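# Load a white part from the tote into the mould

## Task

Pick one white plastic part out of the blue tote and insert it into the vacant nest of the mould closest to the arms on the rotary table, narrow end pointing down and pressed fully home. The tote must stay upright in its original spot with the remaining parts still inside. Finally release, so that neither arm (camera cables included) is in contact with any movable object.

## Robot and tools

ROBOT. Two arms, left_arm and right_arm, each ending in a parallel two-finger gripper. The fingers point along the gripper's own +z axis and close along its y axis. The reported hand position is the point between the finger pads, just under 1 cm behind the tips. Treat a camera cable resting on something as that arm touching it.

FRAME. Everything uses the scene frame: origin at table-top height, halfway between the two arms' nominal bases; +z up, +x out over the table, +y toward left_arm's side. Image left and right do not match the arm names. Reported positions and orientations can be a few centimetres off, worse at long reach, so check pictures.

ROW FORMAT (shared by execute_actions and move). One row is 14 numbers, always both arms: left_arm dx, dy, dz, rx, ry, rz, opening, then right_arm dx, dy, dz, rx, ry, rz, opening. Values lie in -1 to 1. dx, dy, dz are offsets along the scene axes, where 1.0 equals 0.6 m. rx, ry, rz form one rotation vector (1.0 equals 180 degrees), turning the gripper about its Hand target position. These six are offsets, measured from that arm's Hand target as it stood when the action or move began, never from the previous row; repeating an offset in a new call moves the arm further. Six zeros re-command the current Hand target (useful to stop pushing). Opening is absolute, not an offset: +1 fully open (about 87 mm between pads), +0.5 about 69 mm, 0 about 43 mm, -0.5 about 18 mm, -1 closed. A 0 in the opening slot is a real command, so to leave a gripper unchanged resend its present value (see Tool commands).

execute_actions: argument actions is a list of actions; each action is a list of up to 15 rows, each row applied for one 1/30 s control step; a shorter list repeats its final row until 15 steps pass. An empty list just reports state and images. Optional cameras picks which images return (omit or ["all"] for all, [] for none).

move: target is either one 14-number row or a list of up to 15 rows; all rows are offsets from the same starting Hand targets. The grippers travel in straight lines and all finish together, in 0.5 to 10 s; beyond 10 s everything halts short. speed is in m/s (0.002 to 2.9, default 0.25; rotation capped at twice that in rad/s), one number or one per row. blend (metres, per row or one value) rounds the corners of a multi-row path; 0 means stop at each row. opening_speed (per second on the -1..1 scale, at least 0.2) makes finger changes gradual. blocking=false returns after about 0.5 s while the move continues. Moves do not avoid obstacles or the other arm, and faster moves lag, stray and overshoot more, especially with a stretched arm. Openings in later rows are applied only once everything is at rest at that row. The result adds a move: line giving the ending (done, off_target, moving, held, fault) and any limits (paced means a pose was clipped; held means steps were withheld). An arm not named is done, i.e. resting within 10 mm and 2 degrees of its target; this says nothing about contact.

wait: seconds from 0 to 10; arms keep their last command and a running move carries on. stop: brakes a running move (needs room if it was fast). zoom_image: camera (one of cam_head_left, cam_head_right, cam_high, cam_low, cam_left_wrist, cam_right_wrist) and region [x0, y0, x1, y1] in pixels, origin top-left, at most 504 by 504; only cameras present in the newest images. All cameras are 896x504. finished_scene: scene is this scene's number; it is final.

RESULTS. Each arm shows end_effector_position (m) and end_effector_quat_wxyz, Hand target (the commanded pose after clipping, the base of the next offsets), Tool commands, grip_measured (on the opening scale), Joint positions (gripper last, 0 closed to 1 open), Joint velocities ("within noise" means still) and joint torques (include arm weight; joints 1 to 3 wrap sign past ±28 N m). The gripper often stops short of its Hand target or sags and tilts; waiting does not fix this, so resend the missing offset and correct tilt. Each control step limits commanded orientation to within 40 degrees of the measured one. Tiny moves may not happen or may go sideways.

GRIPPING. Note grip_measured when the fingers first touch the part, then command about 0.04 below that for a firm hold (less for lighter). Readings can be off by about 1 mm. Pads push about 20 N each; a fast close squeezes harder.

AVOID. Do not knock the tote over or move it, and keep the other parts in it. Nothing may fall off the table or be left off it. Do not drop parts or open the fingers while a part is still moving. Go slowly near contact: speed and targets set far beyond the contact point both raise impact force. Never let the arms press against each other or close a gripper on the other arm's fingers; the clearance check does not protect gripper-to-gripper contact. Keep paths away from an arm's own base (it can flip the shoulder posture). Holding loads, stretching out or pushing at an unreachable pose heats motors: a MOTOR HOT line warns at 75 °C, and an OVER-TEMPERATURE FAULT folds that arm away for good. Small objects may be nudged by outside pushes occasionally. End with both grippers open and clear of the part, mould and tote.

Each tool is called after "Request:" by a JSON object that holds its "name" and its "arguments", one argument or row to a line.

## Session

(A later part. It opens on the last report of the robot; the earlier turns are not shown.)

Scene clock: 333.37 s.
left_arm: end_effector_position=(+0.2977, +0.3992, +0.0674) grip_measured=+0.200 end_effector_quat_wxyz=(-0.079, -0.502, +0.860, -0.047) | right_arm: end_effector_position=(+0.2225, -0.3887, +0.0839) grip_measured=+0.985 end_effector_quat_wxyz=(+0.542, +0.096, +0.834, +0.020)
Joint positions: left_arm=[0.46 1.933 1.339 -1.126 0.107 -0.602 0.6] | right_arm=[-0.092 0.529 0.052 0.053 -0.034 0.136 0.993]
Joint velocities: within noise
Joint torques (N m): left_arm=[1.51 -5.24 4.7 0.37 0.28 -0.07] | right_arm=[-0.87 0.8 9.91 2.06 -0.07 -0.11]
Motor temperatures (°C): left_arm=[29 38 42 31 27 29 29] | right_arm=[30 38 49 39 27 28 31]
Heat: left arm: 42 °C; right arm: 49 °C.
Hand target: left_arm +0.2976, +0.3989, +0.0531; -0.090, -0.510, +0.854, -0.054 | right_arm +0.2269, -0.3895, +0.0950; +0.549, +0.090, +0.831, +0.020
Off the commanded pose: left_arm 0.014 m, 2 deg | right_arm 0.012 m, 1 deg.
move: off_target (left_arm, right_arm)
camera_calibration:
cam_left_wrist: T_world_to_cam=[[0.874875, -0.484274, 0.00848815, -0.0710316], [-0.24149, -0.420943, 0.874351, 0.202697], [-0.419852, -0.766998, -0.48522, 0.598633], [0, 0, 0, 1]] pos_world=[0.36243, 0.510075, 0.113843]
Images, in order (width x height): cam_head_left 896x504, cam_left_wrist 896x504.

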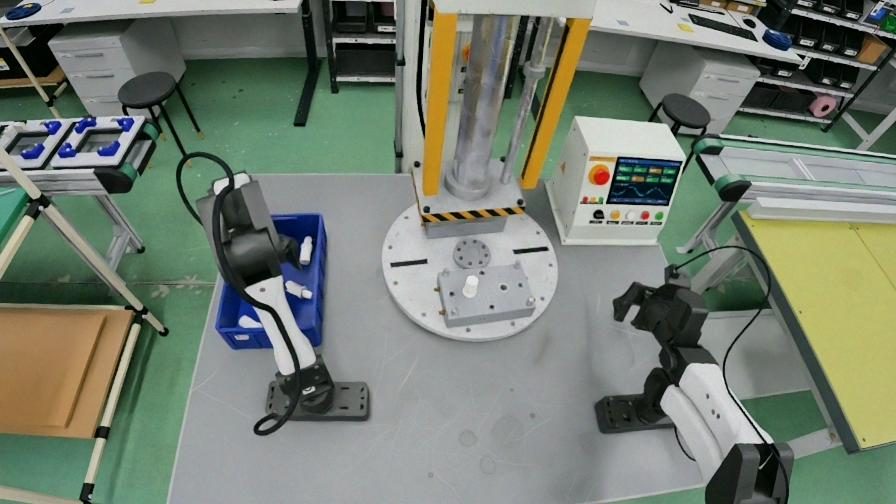

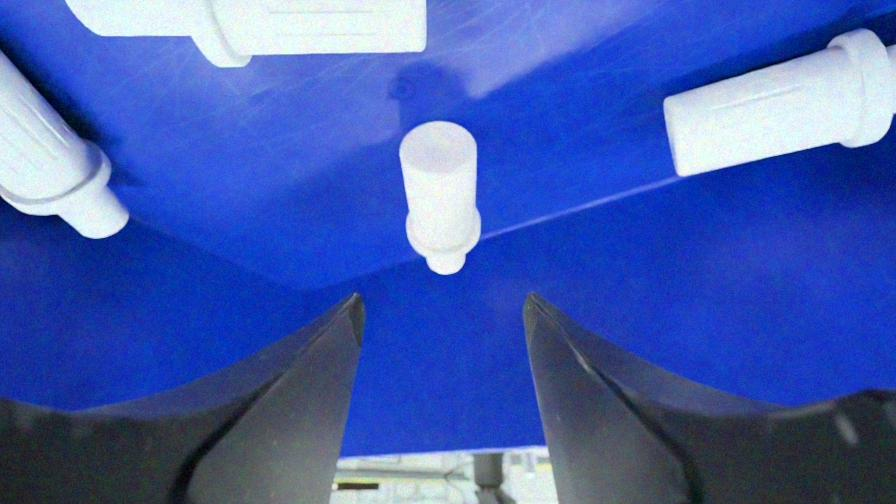

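Request:
{"name": "move", "arguments": {
  "target": [
    [0,-0.04,0.28,0,0,0,0.2,0,0,0,0,0,0,1],
    [0.055,-0.023,0.28,0.1619,-0.2911,-0.3304,0.2,0,0,0,0,0,0,1],
    [0.065,-0.023,0.08,0.1619,-0.2911,-0.3304,0.2,0,0,0,0,0,0,1]
  ],
  "speed": [0.15,0.3,0.2],
  "cameras": ["cam_left_wrist","cam_high"]
}}

Scene clock: 385.13 s.
left_arm: end_effector_position=(+0.3349, +0.3859, +0.1057) grip_measured=+0.200 end_effector_quat_wxyz=(+0.381, +0.023, +0.924, -0.008) | right_arm: end_effector_position=(+0.2225, -0.3887, +0.0839) grip_measured=+0.985 end_effector_quat_wxyz=(+0.542, +0.096, +0.834, +0.020)
Joint positions: left_arm=[0.345 1.252 0.676 -0.249 0.264 0.279 0.6] | right_arm=[-0.092 0.529 0.052 0.053 -0.034 0.136 0.993]
Joint velocities: within noise
Joint torques (N m): left_arm=[0.92 -2.59 7.08 1.68 0.38 0.09] | right_arm=[-0.94 0.87 9.91 2.03 -0.05 -0.11]
Motor temperatures (°C): left_arm=[29 38 41 31 27 29 29] | right_arm=[30 37 51 39 27 28 31]
Heat: left arm: 41 °C; right arm: 51 °C.
Hand target: left_arm +0.3366, +0.3851, +0.1011; +0.382, +0.028, +0.924, -0.012 | right_arm +0.2270, -0.3895, +0.0950; +0.549, +0.090, +0.831, +0.020
Off the commanded pose: left_arm 0.005 m, 1 deg | right_arm 0.012 m, 1 deg.
move: off_target (right_arm)
camera_calibration:
cam_left_wrist: T_world_to_cam=[[-0.049645, -0.998744, 0.00682524, 0.397983], [-0.993977, 0.0500743, 0.0974844, 0.325017], [-0.0977037, -0.00194451, -0.995214, 0.273493], [0, 0, 0, 1]] pos_world=[0.369538, 0.381739, 0.237783]
Images, in order (width x height): cam_high 896x504, cam_left_wrist 896x504.

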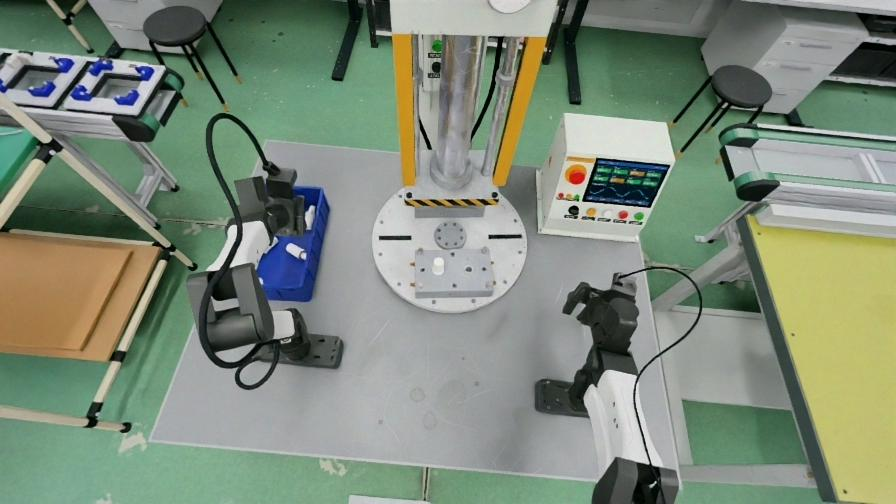

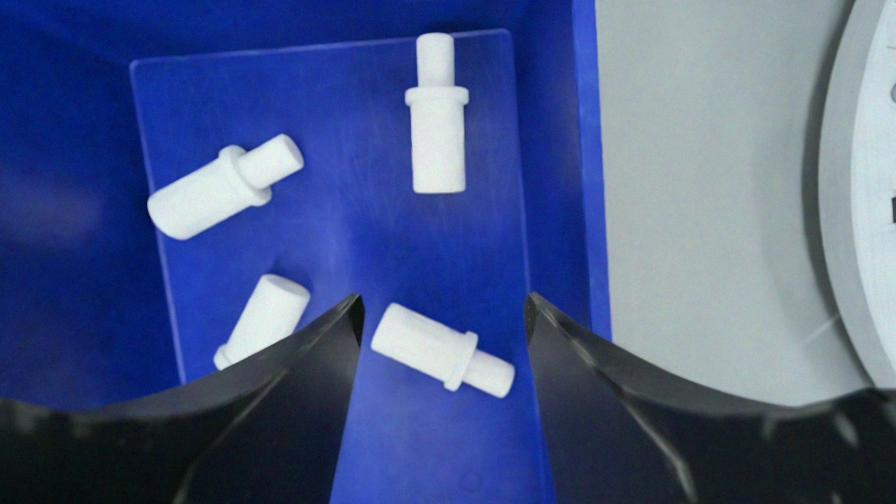

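Request:
{"name": "move", "arguments": {
  "target": [
    [0.06,-0.002,-0.08,0,0,0,0.2,0,0,0,0,0,0,1],
    [0.103,-0.002,-0.127,0,0,0,0.2,0,0,0,0,0,0,1]
  ],
  "speed": 0.12,
  "cameras": ["cam_left_wrist"]
}}

Scene clock: 399.53 s.
left_arm: end_effector_position=(+0.3854, +0.3836, +0.0205) grip_measured=+0.200 end_effector_quat_wxyz=(+0.368, +0.026, +0.929, -0.015) | right_arm: end_effector_position=(+0.2225, -0.3887, +0.0839) grip_measured=+0.985 end_effector_quat_wxyz=(+0.542, +0.096, +0.834, +0.020)
Joint positions: left_arm=[0.282 1.68 0.666 0.169 0.23 0.238 0.6] | right_arm=[-0.092 0.529 0.052 0.053 -0.034 0.136 0.993]
Joint velocities: within noise
Joint torques (N m): left_arm=[-0.06 -4.75 8.75 1.73 0.18 -0.05] | right_arm=[-0.98 0.81 9.87 2.03 -0.08 -0.11]
Motor temperatures (°C): left_arm=[29 37 41 32 27 29 29] | right_arm=[30 37 51 39 27 28 31]
Heat: left arm: 41 °C; right arm: 51 °C.
Hand target: left_arm +0.3984, +0.3839, +0.0248; +0.382, +0.028, +0.924, -0.012 | right_arm +0.2270, -0.3895, +0.0950; +0.549, +0.090, +0.831, +0.020
Off the commanded pose: left_arm 0.014 m, 2 deg | right_arm 0.012 m, 1 deg.
move: off_target (left_arm, right_arm)
camera_calibration:
cam_left_wrist: T_world_to_cam=[[-0.0598607, -0.99802, 0.0193056, 0.402158], [-0.990177, 0.0618163, 0.12541, 0.377077], [-0.126355, -0.0116088, -0.991917, 0.20831], [0, 0, 0, 1]] pos_world=[0.423768, 0.380471, 0.151573]
Images, in order (width x height): cam_left_wrist 896x504.

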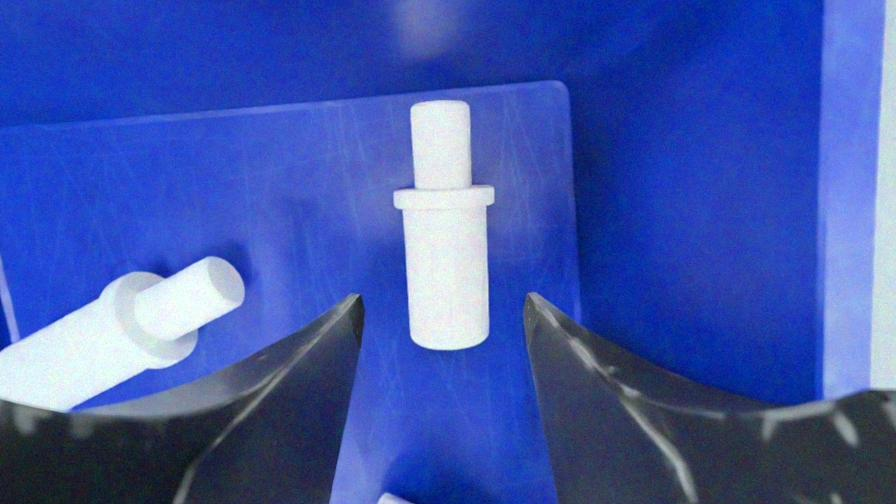

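Request:
{"name": "move", "arguments": {
  "target": [0.02,-0.0005,0.005,0,0,0,0.2,0,0,0,0,0,0,1],
  "speed": 0.1,
  "cameras": ["cam_left_wrist"]
}}

Request:
{"name": "move", "arguments": {
  "target": [0,0,0,0,0,0,-0.5,0,0,0,0,0,0,1],
  "opening_speed": 0.7,
  "cameras": ["cam_left_wrist"]
}}

Scene clock: 406.17 s.
left_arm: end_effector_position=(+0.4015, +0.3838, +0.0261) grip_measured=+0.200 end_effector_quat_wxyz=(+0.377, +0.028, +0.926, -0.015) | right_arm: end_effector_position=(+0.2225, -0.3887, +0.0839) grip_measured=+0.985 end_effector_quat_wxyz=(+0.542, +0.096, +0.834, +0.020)
Joint positions: left_arm=[0.271 1.71 0.717 0.169 0.226 0.229 0.6] | right_arm=[-0.092 0.529 0.052 0.053 -0.034 0.136 0.993]
Joint velocities: within noise
Joint torques (N m): left_arm=[-0.05 -4.97 8.92 1.56 0.13 -0.07] | right_arm=[-0.9 0.9 9.95 2.05 -0.05 -0.1]
Motor temperatures (°C): left_arm=[29 37 42 33 27 29 28] | right_arm=[30 37 51 39 27 28 31]
Heat: left arm: 42 °C; right arm: 51 °C.
Hand target: left_arm +0.4104, +0.3836, +0.0278; +0.382, +0.028, +0.924, -0.012 | right_arm +0.2270, -0.3895, +0.0950; +0.549, +0.090, +0.831, +0.020
Off the commanded pose: left_arm 0.009 m, 1 deg | right_arm 0.012 m, 1 deg.
move: off_target (right_arm)
camera_calibration:
cam_left_wrist: T_world_to_cam=[[-0.0633061, -0.997868, 0.0158692, 0.404649], [-0.992244, 0.0646379, 0.106182, 0.392544], [-0.106982, -0.00902417, -0.99422, 0.207181], [0, 0, 0, 1]] pos_world=[0.43728, 0.380283, 0.157881]
Images, in order (width x height): cam_left_wrist 896x504.

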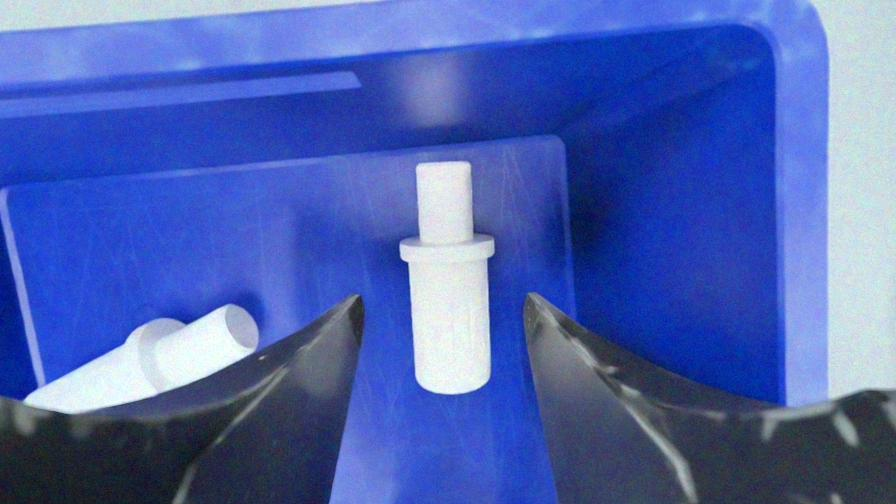

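Scene clock: 407.37 s.
left_arm: end_effector_position=(+0.4015, +0.3838, +0.0261) grip_measured=-0.348 end_effector_quat_wxyz=(+0.377, +0.028, +0.926, -0.015) | right_arm: end_effector_position=(+0.2225, -0.3887, +0.0839) grip_measured=+0.985 end_effector_quat_wxyz=(+0.542, +0.096, +0.834, +0.020)
Joint positions: left_arm=[0.271 1.71 0.717 0.169 0.226 0.229 0.326] | right_arm=[-0.092 0.529 0.052 0.053 -0.034 0.136 0.993]
Joint velocities: within noise
Joint torques (N m): left_arm=[-0.06 -4.97 8.96 1.56 0.13 -0.05] | right_arm=[-0.9 0.85 9.83 2.05 -0.05 -0.1]
Motor temperatures (°C): left_arm=[29 37 42 33 27 29 29] | right_arm=[30 37 51 39 27 28 31]
Heat: left arm: 42 °C; right arm: 51 °C.
Hand target: left_arm +0.4104, +0.3836, +0.0278; +0.382, +0.028, +0.924, -0.012 | right_arm +0.2270, -0.3895, +0.0950; +0.549, +0.090, +0.831, +0.020
Off the commanded pose: left_arm 0.009 m, 1 deg | right_arm 0.012 m, 1 deg.
move: off_target (right_arm)
camera_calibration:
cam_left_wrist: T_world_to_cam=[[-0.0627375, -0.997895, 0.0164074, 0.404423], [-0.99228, 0.0641297, 0.106146, 0.392753], [-0.106974, -0.00962141, -0.994215, 0.207406], [0, 0, 0, 1]] pos_world=[0.437281, 0.38038, 0.157881]
Images, in order (width x height): cam_left_wrist 896x504.

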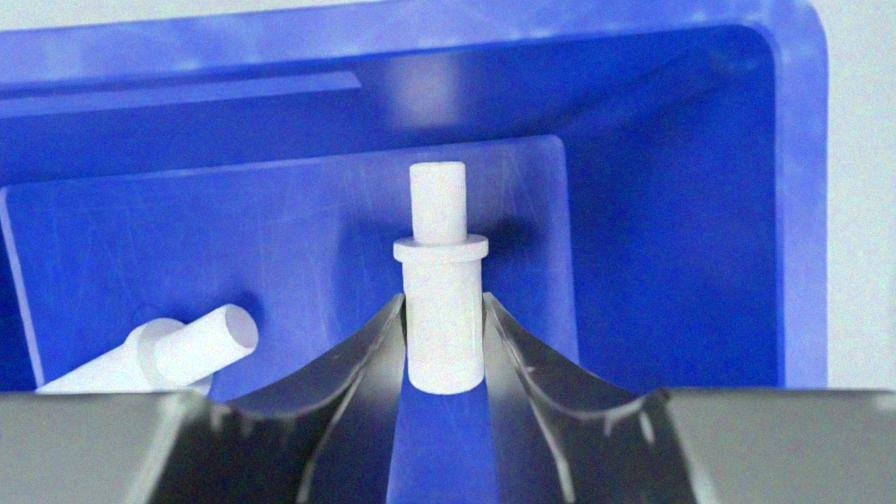

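Request:
{"name": "move", "arguments": {
  "target": [
    [-0.033,0,0.333,0,0,0,-0.5,0,0,0,0,0,0,1],
    [-0.267,-0.306,0.33,0,0,-0.2,-0.5,0,0,0,0,0,0,1],
    [-0.5,-0.756,0.204,0,0,-0.467,-0.5,0,0,0,0,0,0,1]
  ],
  "blend": 0.04,
  "speed": 0.25
}}

Scene clock: 438.67 s.
left_arm: end_effector_position=(+0.1101, -0.0562, +0.1411) grip_measured=-0.348 end_effector_quat_wxyz=(+0.263, +0.636, +0.680, -0.252) | right_arm: end_effector_position=(+0.2225, -0.3887, +0.0839) grip_measured=+0.985 end_effector_quat_wxyz=(+0.542, +0.096, +0.834, +0.020)
Joint positions: left_arm=[-1.29 1.492 1.028 -0.373 0.144 0.146 0.326] | right_arm=[-0.092 0.529 0.052 0.053 -0.034 0.136 0.993]
Joint velocities: within noise
Joint torques (N m): left_arm=[0.36 -4.64 11.06 1.73 0.32 0.12] | right_arm=[-0.91 0.9 9.76 2.03 -0.05 -0.11]
Motor temperatures (°C): left_arm=[29 37 44 34 27 29 29] | right_arm=[30 37 52 40 27 28 31]
Heat: left arm: 44 °C; right arm: 52 °C.
Hand target: left_arm +0.1105, -0.0700, +0.1502; +0.276, +0.639, +0.667, -0.265 | right_arm +0.2270, -0.3895, +0.0950; +0.549, +0.090, +0.831, +0.020
Off the commanded pose: left_arm 0.017 m, 3 deg | right_arm 0.012 m, 1 deg.
move: off_target (left_arm, right_arm)
camera_calibration:
cam_left_wrist: T_world_to_cam=[[-0.997816, -0.0635023, 0.0181736, 0.100346], [-0.0604791, 0.988982, 0.135118, 0.0649208], [-0.0265537, 0.133723, -0.990663, 0.285027], [0, 0, 0, 1]] pos_world=[0.111622, -0.095948, 0.27177]
cam_right_wrist: T_world_to_cam=[[-0.148544, -0.980969, -0.125035, -0.341811], [-0.941181, 0.179045, -0.286567, 0.328331], [0.3035, 0.0751126, -0.949866, 0.182932], [0, 0, 0, 1]] pos_world=[0.202725, -0.407833, 0.225111]

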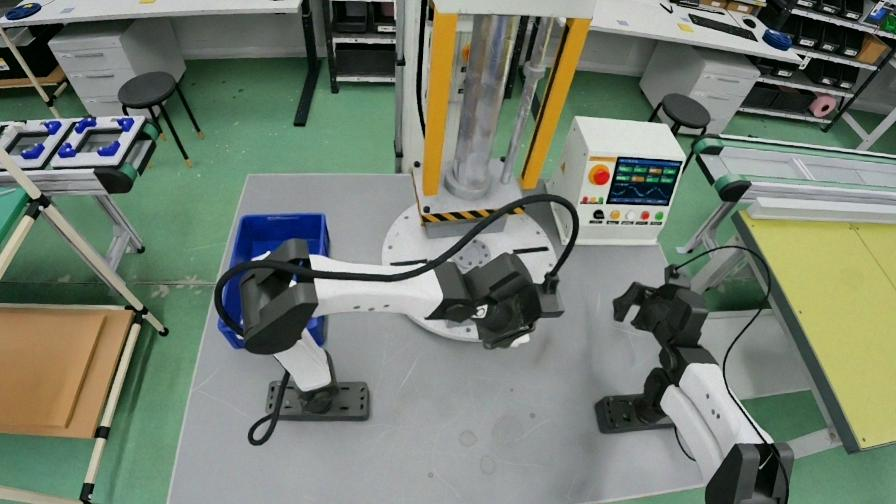

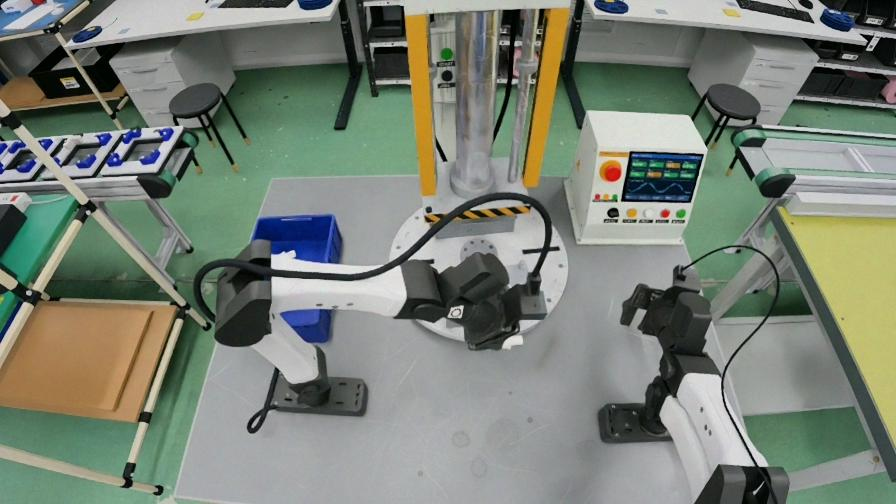

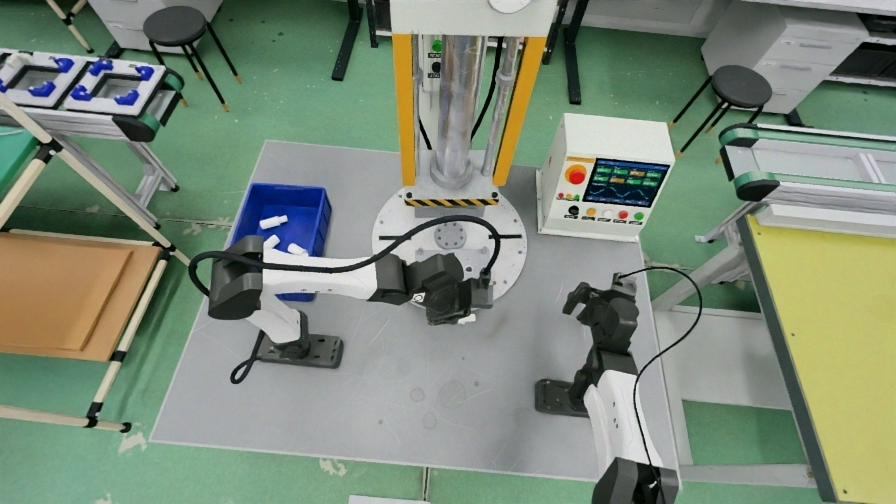

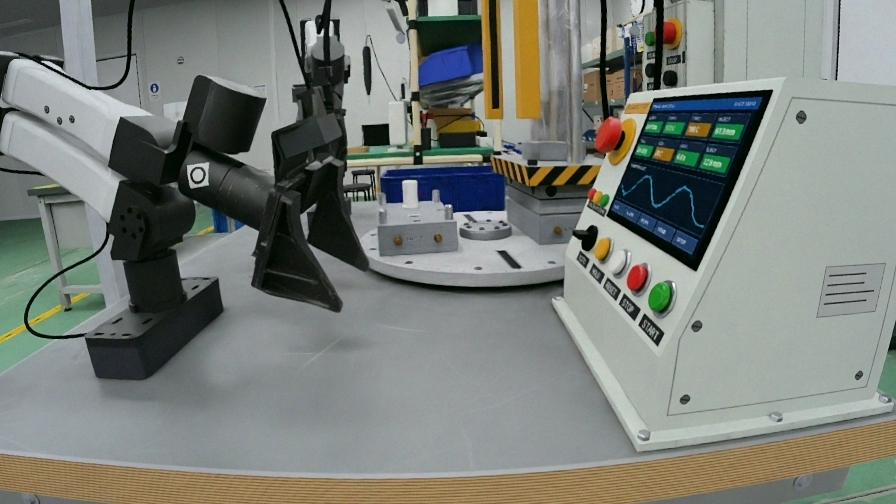

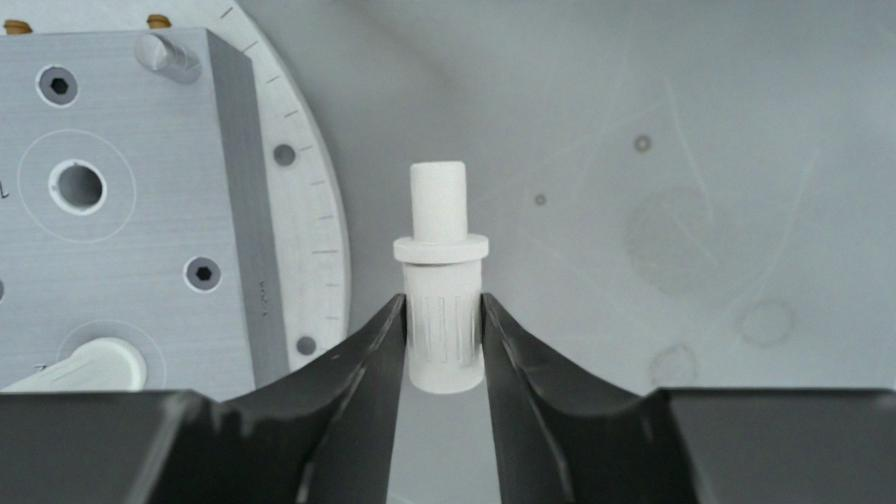

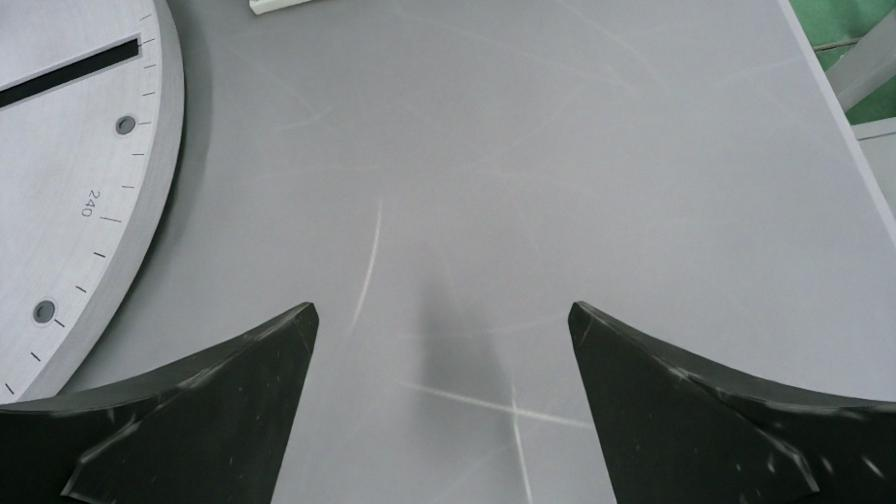

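Request:
{"name": "move", "arguments": {
  "target": [
    [-0.02,0.015,-0.15,0,0,0,-0.5,0,0,0,0,0,0,1],
    [-0.02,0.015,-0.202,0,0,0,-0.5,0,0,0,0,0,0,1]
  ],
  "speed": [0.2,0.05],
  "cameras": ["cam_left_wrist","cam_low"]
}}

Request:
{"name": "zoom_image", "arguments": {
  "camera": "cam_low",
  "region": [250, 180, 430, 340]
}}

Scene clock: 448.57 s.
left_arm: end_effector_position=(+0.0994, -0.0595, +0.0336) grip_measured=-0.348 end_effector_quat_wxyz=(+0.273, +0.641, +0.667, -0.265) | right_arm: end_effector_position=(+0.2225, -0.3887, +0.0839) grip_measured=+0.985 end_effector_quat_wxyz=(+0.542, +0.096, +0.834, +0.020)
Joint positions: left_arm=[-1.319 1.685 0.719 0.164 0.144 0.142 0.326] | right_arm=[-0.092 0.529 0.052 0.053 -0.034 0.136 0.993]
Joint velocities: within noise
Joint torques (N m): left_arm=[0.14 -5.12 5.93 1.83 0.08 -0.05] | right_arm=[-0.91 1.01 9.89 2.05 -0.07 -0.11]
Motor temperatures (°C): left_arm=[29 36 46 35 27 29 29] | right_arm=[30 37 52 40 27 28 31]
Heat: left arm: 46 °C; right arm: 52 °C.
Hand target: left_arm +0.0985, -0.0610, +0.0291; +0.276, +0.639, +0.667, -0.265 | right_arm +0.2270, -0.3895, +0.0950; +0.549, +0.090, +0.831, +0.020
Off the commanded pose: left_arm 0.005 m, 0 deg | right_arm 0.012 m, 1 deg.
move: off_target (right_arm)
camera_calibration:
cam_left_wrist: T_world_to_cam=[[-0.999222, -0.0369045, 0.0138927, 0.0933697], [-0.0353241, 0.994301, 0.100592, 0.0810415], [-0.0175258, 0.100023, -0.994831, 0.176043], [0, 0, 0, 1]] pos_world=[0.0992451, -0.0947421, 0.165683]
Images, in order (width x height): cam_low 896x504, cam_left_wrist 896x504.

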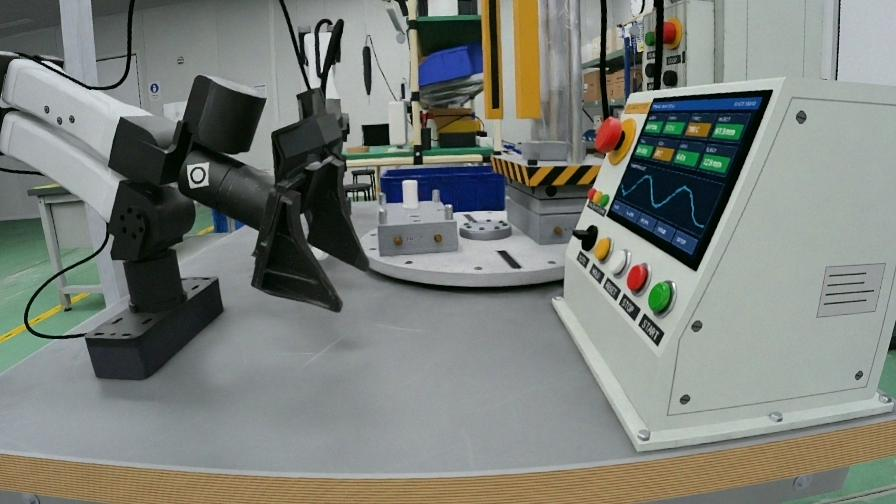

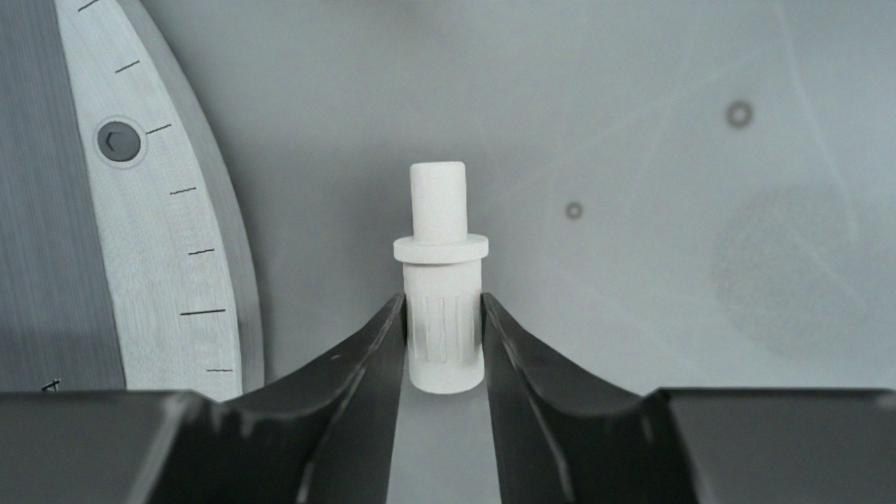

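Scaled by 2.800 from the camera's 896x504 image, which has a finer 1280x720 frame.

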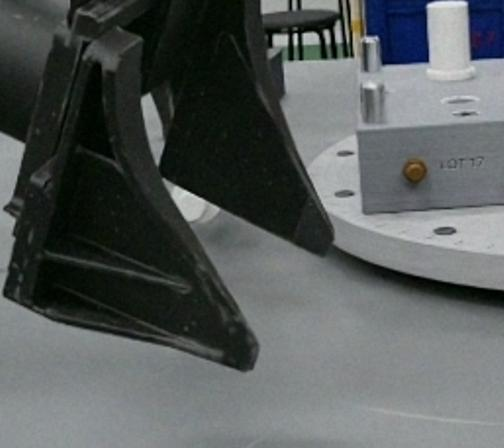

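Request:
{"name": "move", "arguments": {
  "target": [0,0,-0.018,0,0,0,-0.5,0,0,0,0,0,0,1],
  "speed": 0.03,
  "cameras": ["cam_left_wrist","cam_low"]
}}

Request:
{"name": "zoom_image", "arguments": {
  "camera": "cam_low",
  "region": [280, 220, 380, 310]
}}

Scene clock: 465.07 s.
left_arm: end_effector_position=(+0.0996, -0.0604, +0.0237) grip_measured=-0.348 end_effector_quat_wxyz=(+0.273, +0.641, +0.667, -0.266) | right_arm: end_effector_position=(+0.2225, -0.3887, +0.0839) grip_measured=+0.985 end_effector_quat_wxyz=(+0.542, +0.096, +0.834, +0.020)
Joint positions: left_arm=[-1.319 1.719 0.704 0.216 0.144 0.142 0.326] | right_arm=[-0.092 0.529 0.052 0.053 -0.034 0.136 0.993]
Joint velocities: within noise
Joint torques (N m): left_arm=[0.1 -5.14 5.55 1.84 0.08 -0.05] | right_arm=[-0.92 0.96 9.85 2.05 -0.05 -0.12]
Motor temperatures (°C): left_arm=[29 37 45 36 27 29 29] | right_arm=[30 37 52 40 27 28 31]
Heat: left arm: 45 °C; right arm: 52 °C.
Hand target: left_arm +0.0985, -0.0610, +0.0182; +0.276, +0.639, +0.667, -0.265 | right_arm +0.2270, -0.3895, +0.0951; +0.549, +0.090, +0.831, +0.020
Off the commanded pose: left_arm 0.006 m, 0 deg | right_arm 0.012 m, 1 deg.
move: off_target (right_arm)
camera_calibration:
cam_left_wrist: T_world_to_cam=[[-0.999217, -0.0371405, 0.0136485, 0.0936053], [-0.0356234, 0.99452, 0.0982862, 0.0829613], [-0.0172241, 0.097723, -0.995065, 0.166036], [0, 0, 0, 1]] pos_world=[0.0993472, -0.0952556, 0.155785]
Images, in order (width x height): cam_low 896x504, cam_left_wrist 896x504.

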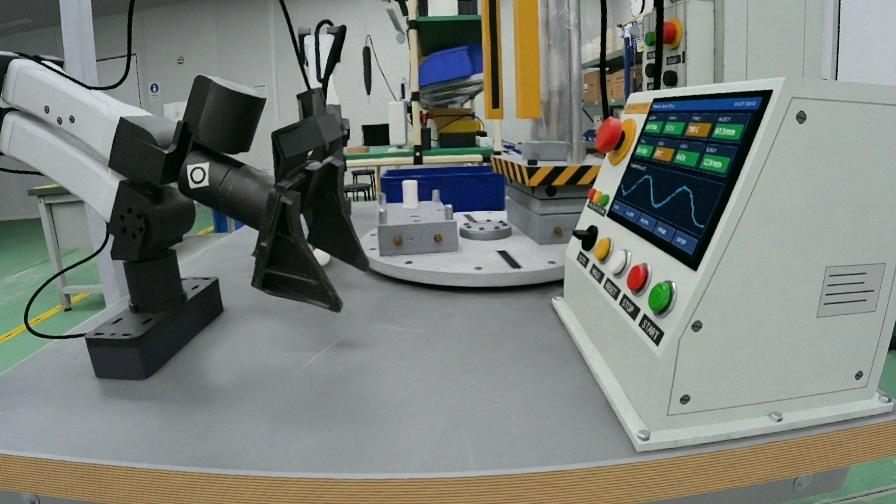

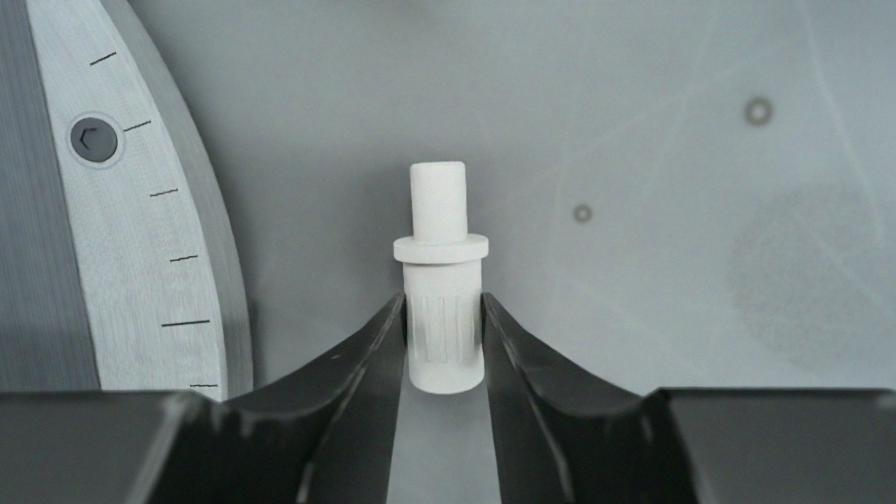

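Scaled by 5.040 from the camera's 896x504 image, which has a finer 1280x720 frame.

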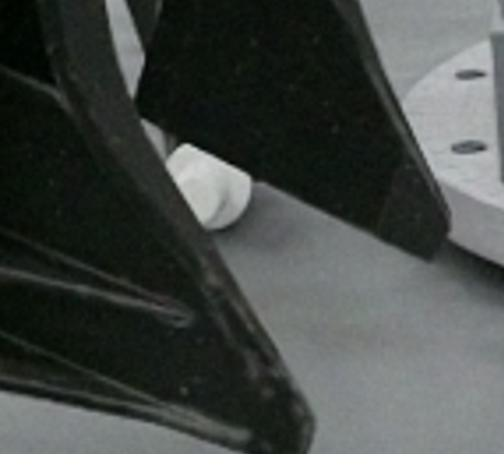

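Request:
{"name": "move", "arguments": {
  "target": [0,0,-0.01,0,0,0,-0.5,0,0,0,0,0,0,1],
  "speed": 0.03,
  "cameras": ["cam_low"]
}}

Request:
{"name": "zoom_image", "arguments": {
  "camera": "cam_low",
  "region": [280, 220, 380, 310]
}}

Scene clock: 470.80 s.
left_arm: end_effector_position=(+0.1007, -0.0647, +0.0228) grip_measured=-0.348 end_effector_quat_wxyz=(+0.282, +0.638, +0.663, -0.271) | right_arm: end_effector_position=(+0.2225, -0.3887, +0.0839) grip_measured=+0.985 end_effector_quat_wxyz=(+0.542, +0.096, +0.834, +0.020)
Joint positions: left_arm=[-1.319 1.733 0.698 0.257 0.144 0.141 0.326] | right_arm=[-0.092 0.529 0.052 0.053 -0.034 0.136 0.993]
Joint velocities: within noise
Joint torques (N m): left_arm=[0.14 -4.72 5.16 1.71 0.07 -0.05] | right_arm=[-0.96 0.98 9.87 2.02 -0.06 -0.13]
Motor temperatures (°C): left_arm=[29 37 44 36 27 29 29] | right_arm=[30 37 52 40 27 28 31]
Heat: left arm: 44 °C; right arm: 52 °C.
Hand target: left_arm +0.0985, -0.0611, +0.0124; +0.276, +0.639, +0.667, -0.265 | right_arm +0.2270, -0.3895, +0.0951; +0.549, +0.090, +0.831, +0.020
Off the commanded pose: left_arm 0.011 m, 1 deg | right_arm 0.012 m, 1 deg.
move: off_target (left_arm, right_arm)
Images, in order (width x height): cam_low 896x504.

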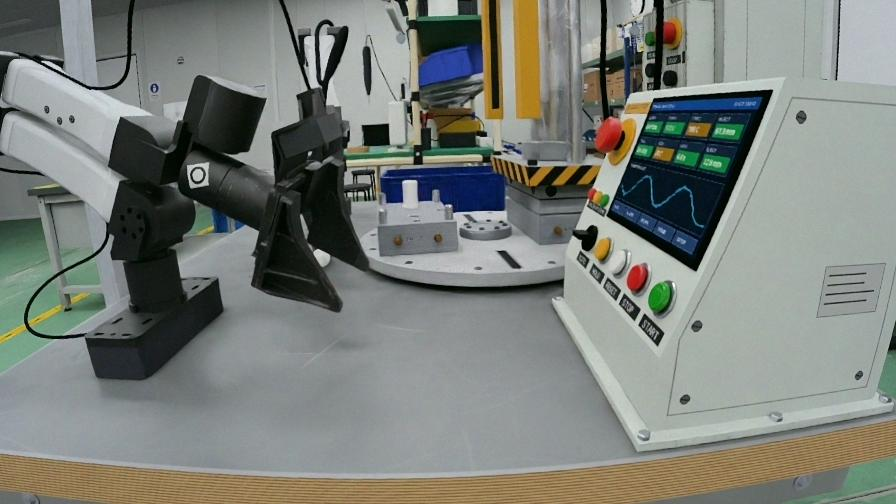

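Scaled by 5.040 from the camera's 896x504 image, which has a finer 1280x720 frame.

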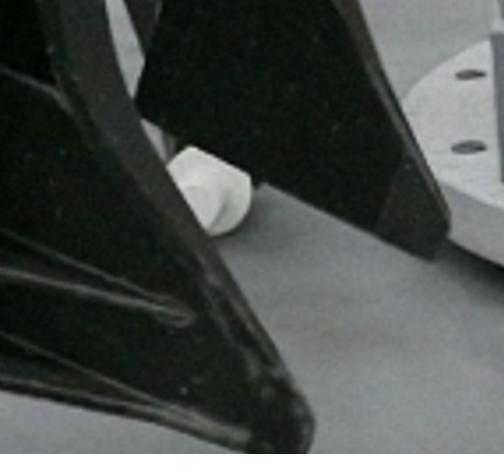

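Request:
{"name": "move", "arguments": {
  "target": [0,0,0.004,0,0,0,0.1,0,0,0,0,0,0,1],
  "opening_speed": 0.5,
  "cameras": ["cam_left_wrist"]
}}

Request:
{"name": "move", "arguments": {
  "target": [
    [0,0.1,0.12,0,0,0,0.2,0,0,0,0,0,0,1],
    [0,0.1,0.35,0,0,0,0.2,0,0,0,0,0,0,1],
    [0.25,0.45,0.4,0,0,0.4,0.2,0,0,0,0,0,0,1]
  ],
  "speed": [0.08,0.2,0.3]
}}

Scene clock: 477.97 s.
left_arm: end_effector_position=(+0.1007, -0.0648, +0.0228) grip_measured=+0.100 end_effector_quat_wxyz=(+0.282, +0.638, +0.663, -0.271) | right_arm: end_effector_position=(+0.2225, -0.3887, +0.0839) grip_measured=+0.985 end_effector_quat_wxyz=(+0.542, +0.096, +0.834, +0.020)
Joint positions: left_arm=[-1.319 1.734 0.698 0.258 0.144 0.141 0.55] | right_arm=[-0.092 0.529 0.052 0.053 -0.034 0.136 0.993]
Joint velocities: within noise
Joint torques (N m): left_arm=[0.13 -5.29 5.55 1.62 0.07 -0.05] | right_arm=[-0.83 0.9 9.85 2.05 -0.03 -0.13]
Motor temperatures (°C): left_arm=[29 36 43 36 27 29 29] | right_arm=[30 37 52 40 27 28 31]
Heat: left arm: 43 °C; right arm: 52 °C.
Hand target: left_arm +0.0985, -0.0611, +0.0147; +0.276, +0.639, +0.667, -0.265 | right_arm +0.2270, -0.3895, +0.0951; +0.549, +0.090, +0.831, +0.020
Off the commanded pose: left_arm 0.009 m, 1 deg | right_arm 0.012 m, 1 deg.
move: off_target (right_arm)
camera_calibration:
cam_left_wrist: T_world_to_cam=[[-0.999264, -0.0371408, 0.00959077, 0.0947078], [-0.0362928, 0.996362, 0.0771131, 0.0882516], [-0.0124199, 0.0767082, -0.996976, 0.163805], [0, 0, 0, 1]] pos_world=[0.0998755, -0.0969782, 0.155596]
Images, in order (width x height): cam_left_wrist 896x504.

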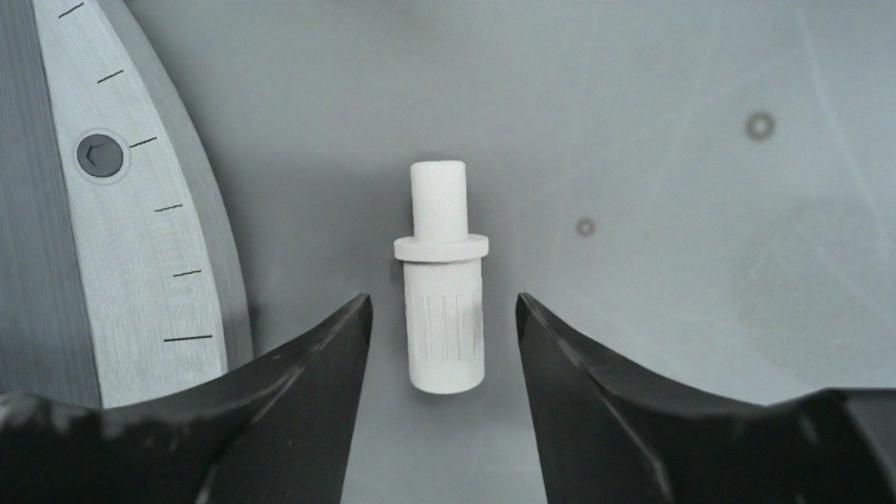

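Scene clock: 482.57 s.
left_arm: end_effector_position=(+0.2451, +0.2065, +0.2477) grip_measured=+0.200 end_effector_quat_wxyz=(+0.373, +0.136, +0.916, -0.056) | right_arm: end_effector_position=(+0.2225, -0.3887, +0.0839) grip_measured=+0.985 end_effector_quat_wxyz=(+0.542, +0.096, +0.834, +0.020)
Joint positions: left_arm=[-0.557 0.958 1.101 -0.958 -0.189 -0.199 0.6] | right_arm=[-0.092 0.529 0.052 0.053 -0.034 0.136 0.993]
Joint velocities: within noise
Joint torques (N m): left_arm=[1.28 -0.92 10.25 1.41 -0.12 -0.07] | right_arm=[-0.87 0.77 9.76 2.05 -0.03 -0.11]
Motor temperatures (°C): left_arm=[29 36 44 36 27 29 29] | right_arm=[30 37 52 40 27 28 31]
Heat: left arm: 44 °C; right arm: 52 °C.
Hand target: left_arm +0.2485, +0.2089, +0.2547; +0.379, +0.125, +0.916, -0.052 | right_arm +0.2270, -0.3895, +0.0951; +0.549, +0.090, +0.831, +0.020
Off the commanded pose: left_arm 0.008 m, 2 deg | right_arm 0.012 m, 1 deg.
move: off_target (right_arm)
camera_calibration:
cam_left_wrist: T_world_to_cam=[[-0.292046, -0.956335, 0.0114999, 0.262842], [-0.950591, 0.291573, 0.106594, 0.168139], [-0.105293, 0.0201986, -0.994236, 0.402746], [0, 0, 0, 1]] pos_world=[0.278999, 0.194205, 0.37948]
cam_right_wrist: T_world_to_cam=[[-0.148544, -0.980969, -0.125035, -0.341811], [-0.941181, 0.179045, -0.286567, 0.328331], [0.3035, 0.0751126, -0.949866, 0.182932], [0, 0, 0, 1]] pos_world=[0.202725, -0.407833, 0.225111]

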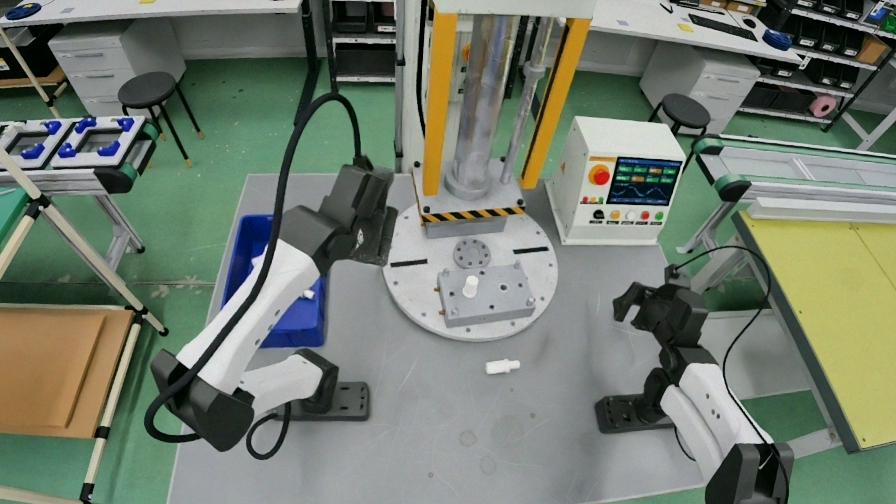

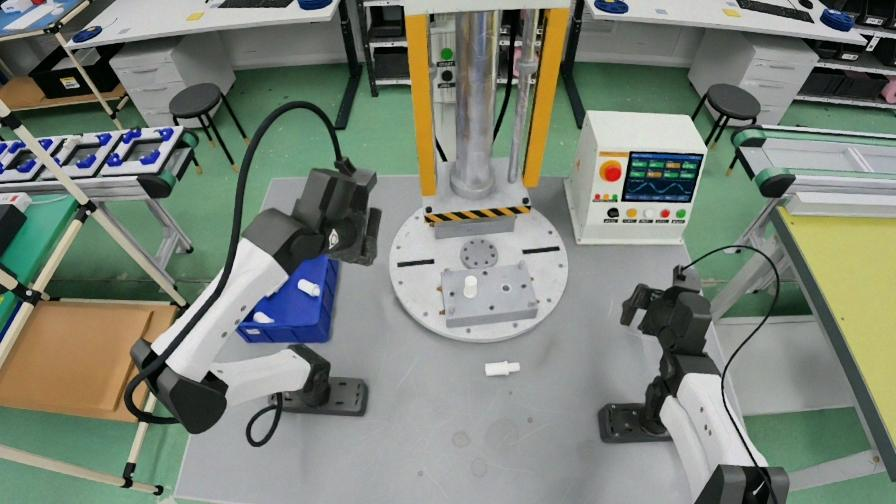

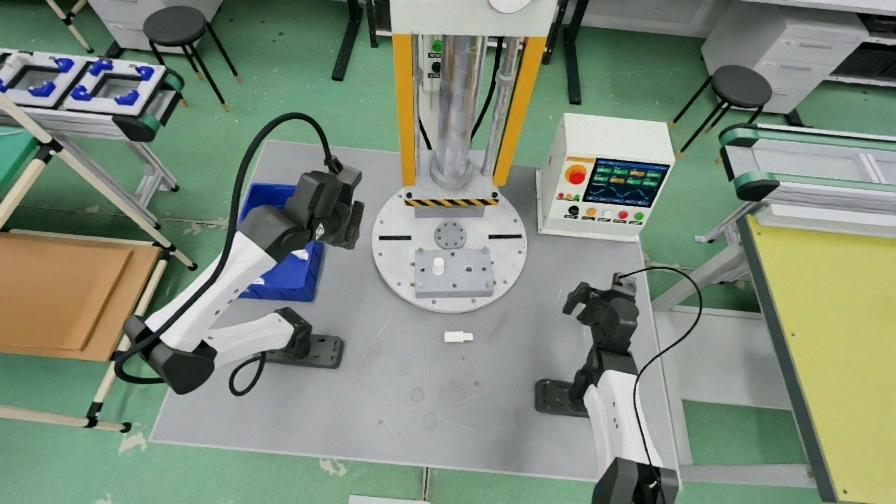

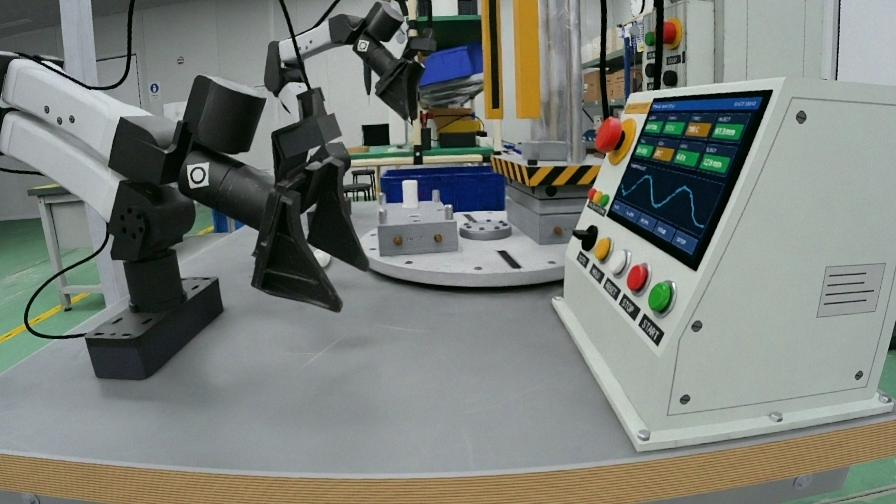

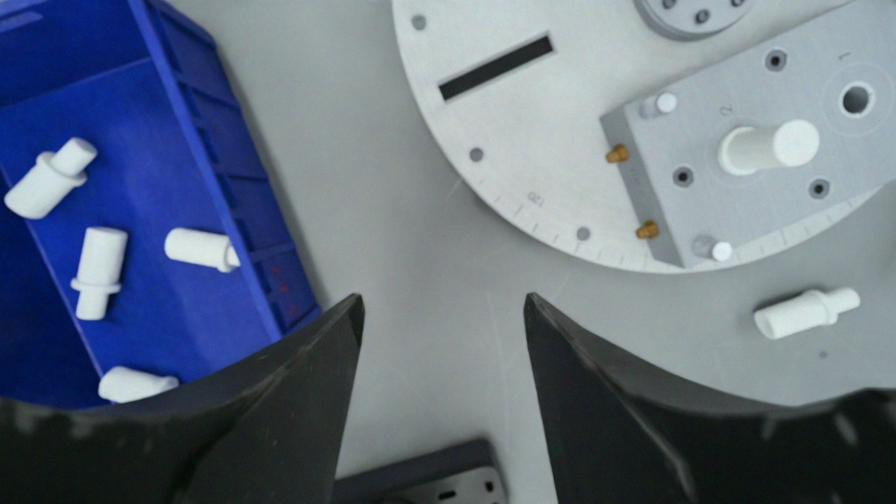

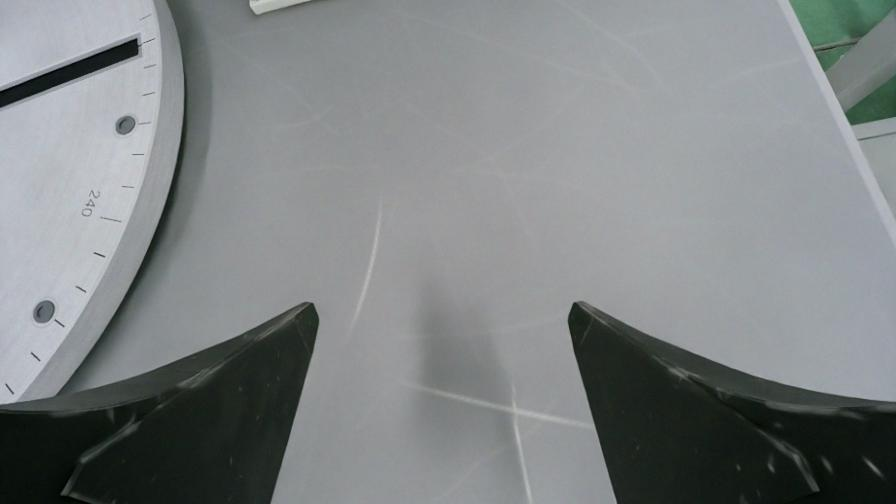

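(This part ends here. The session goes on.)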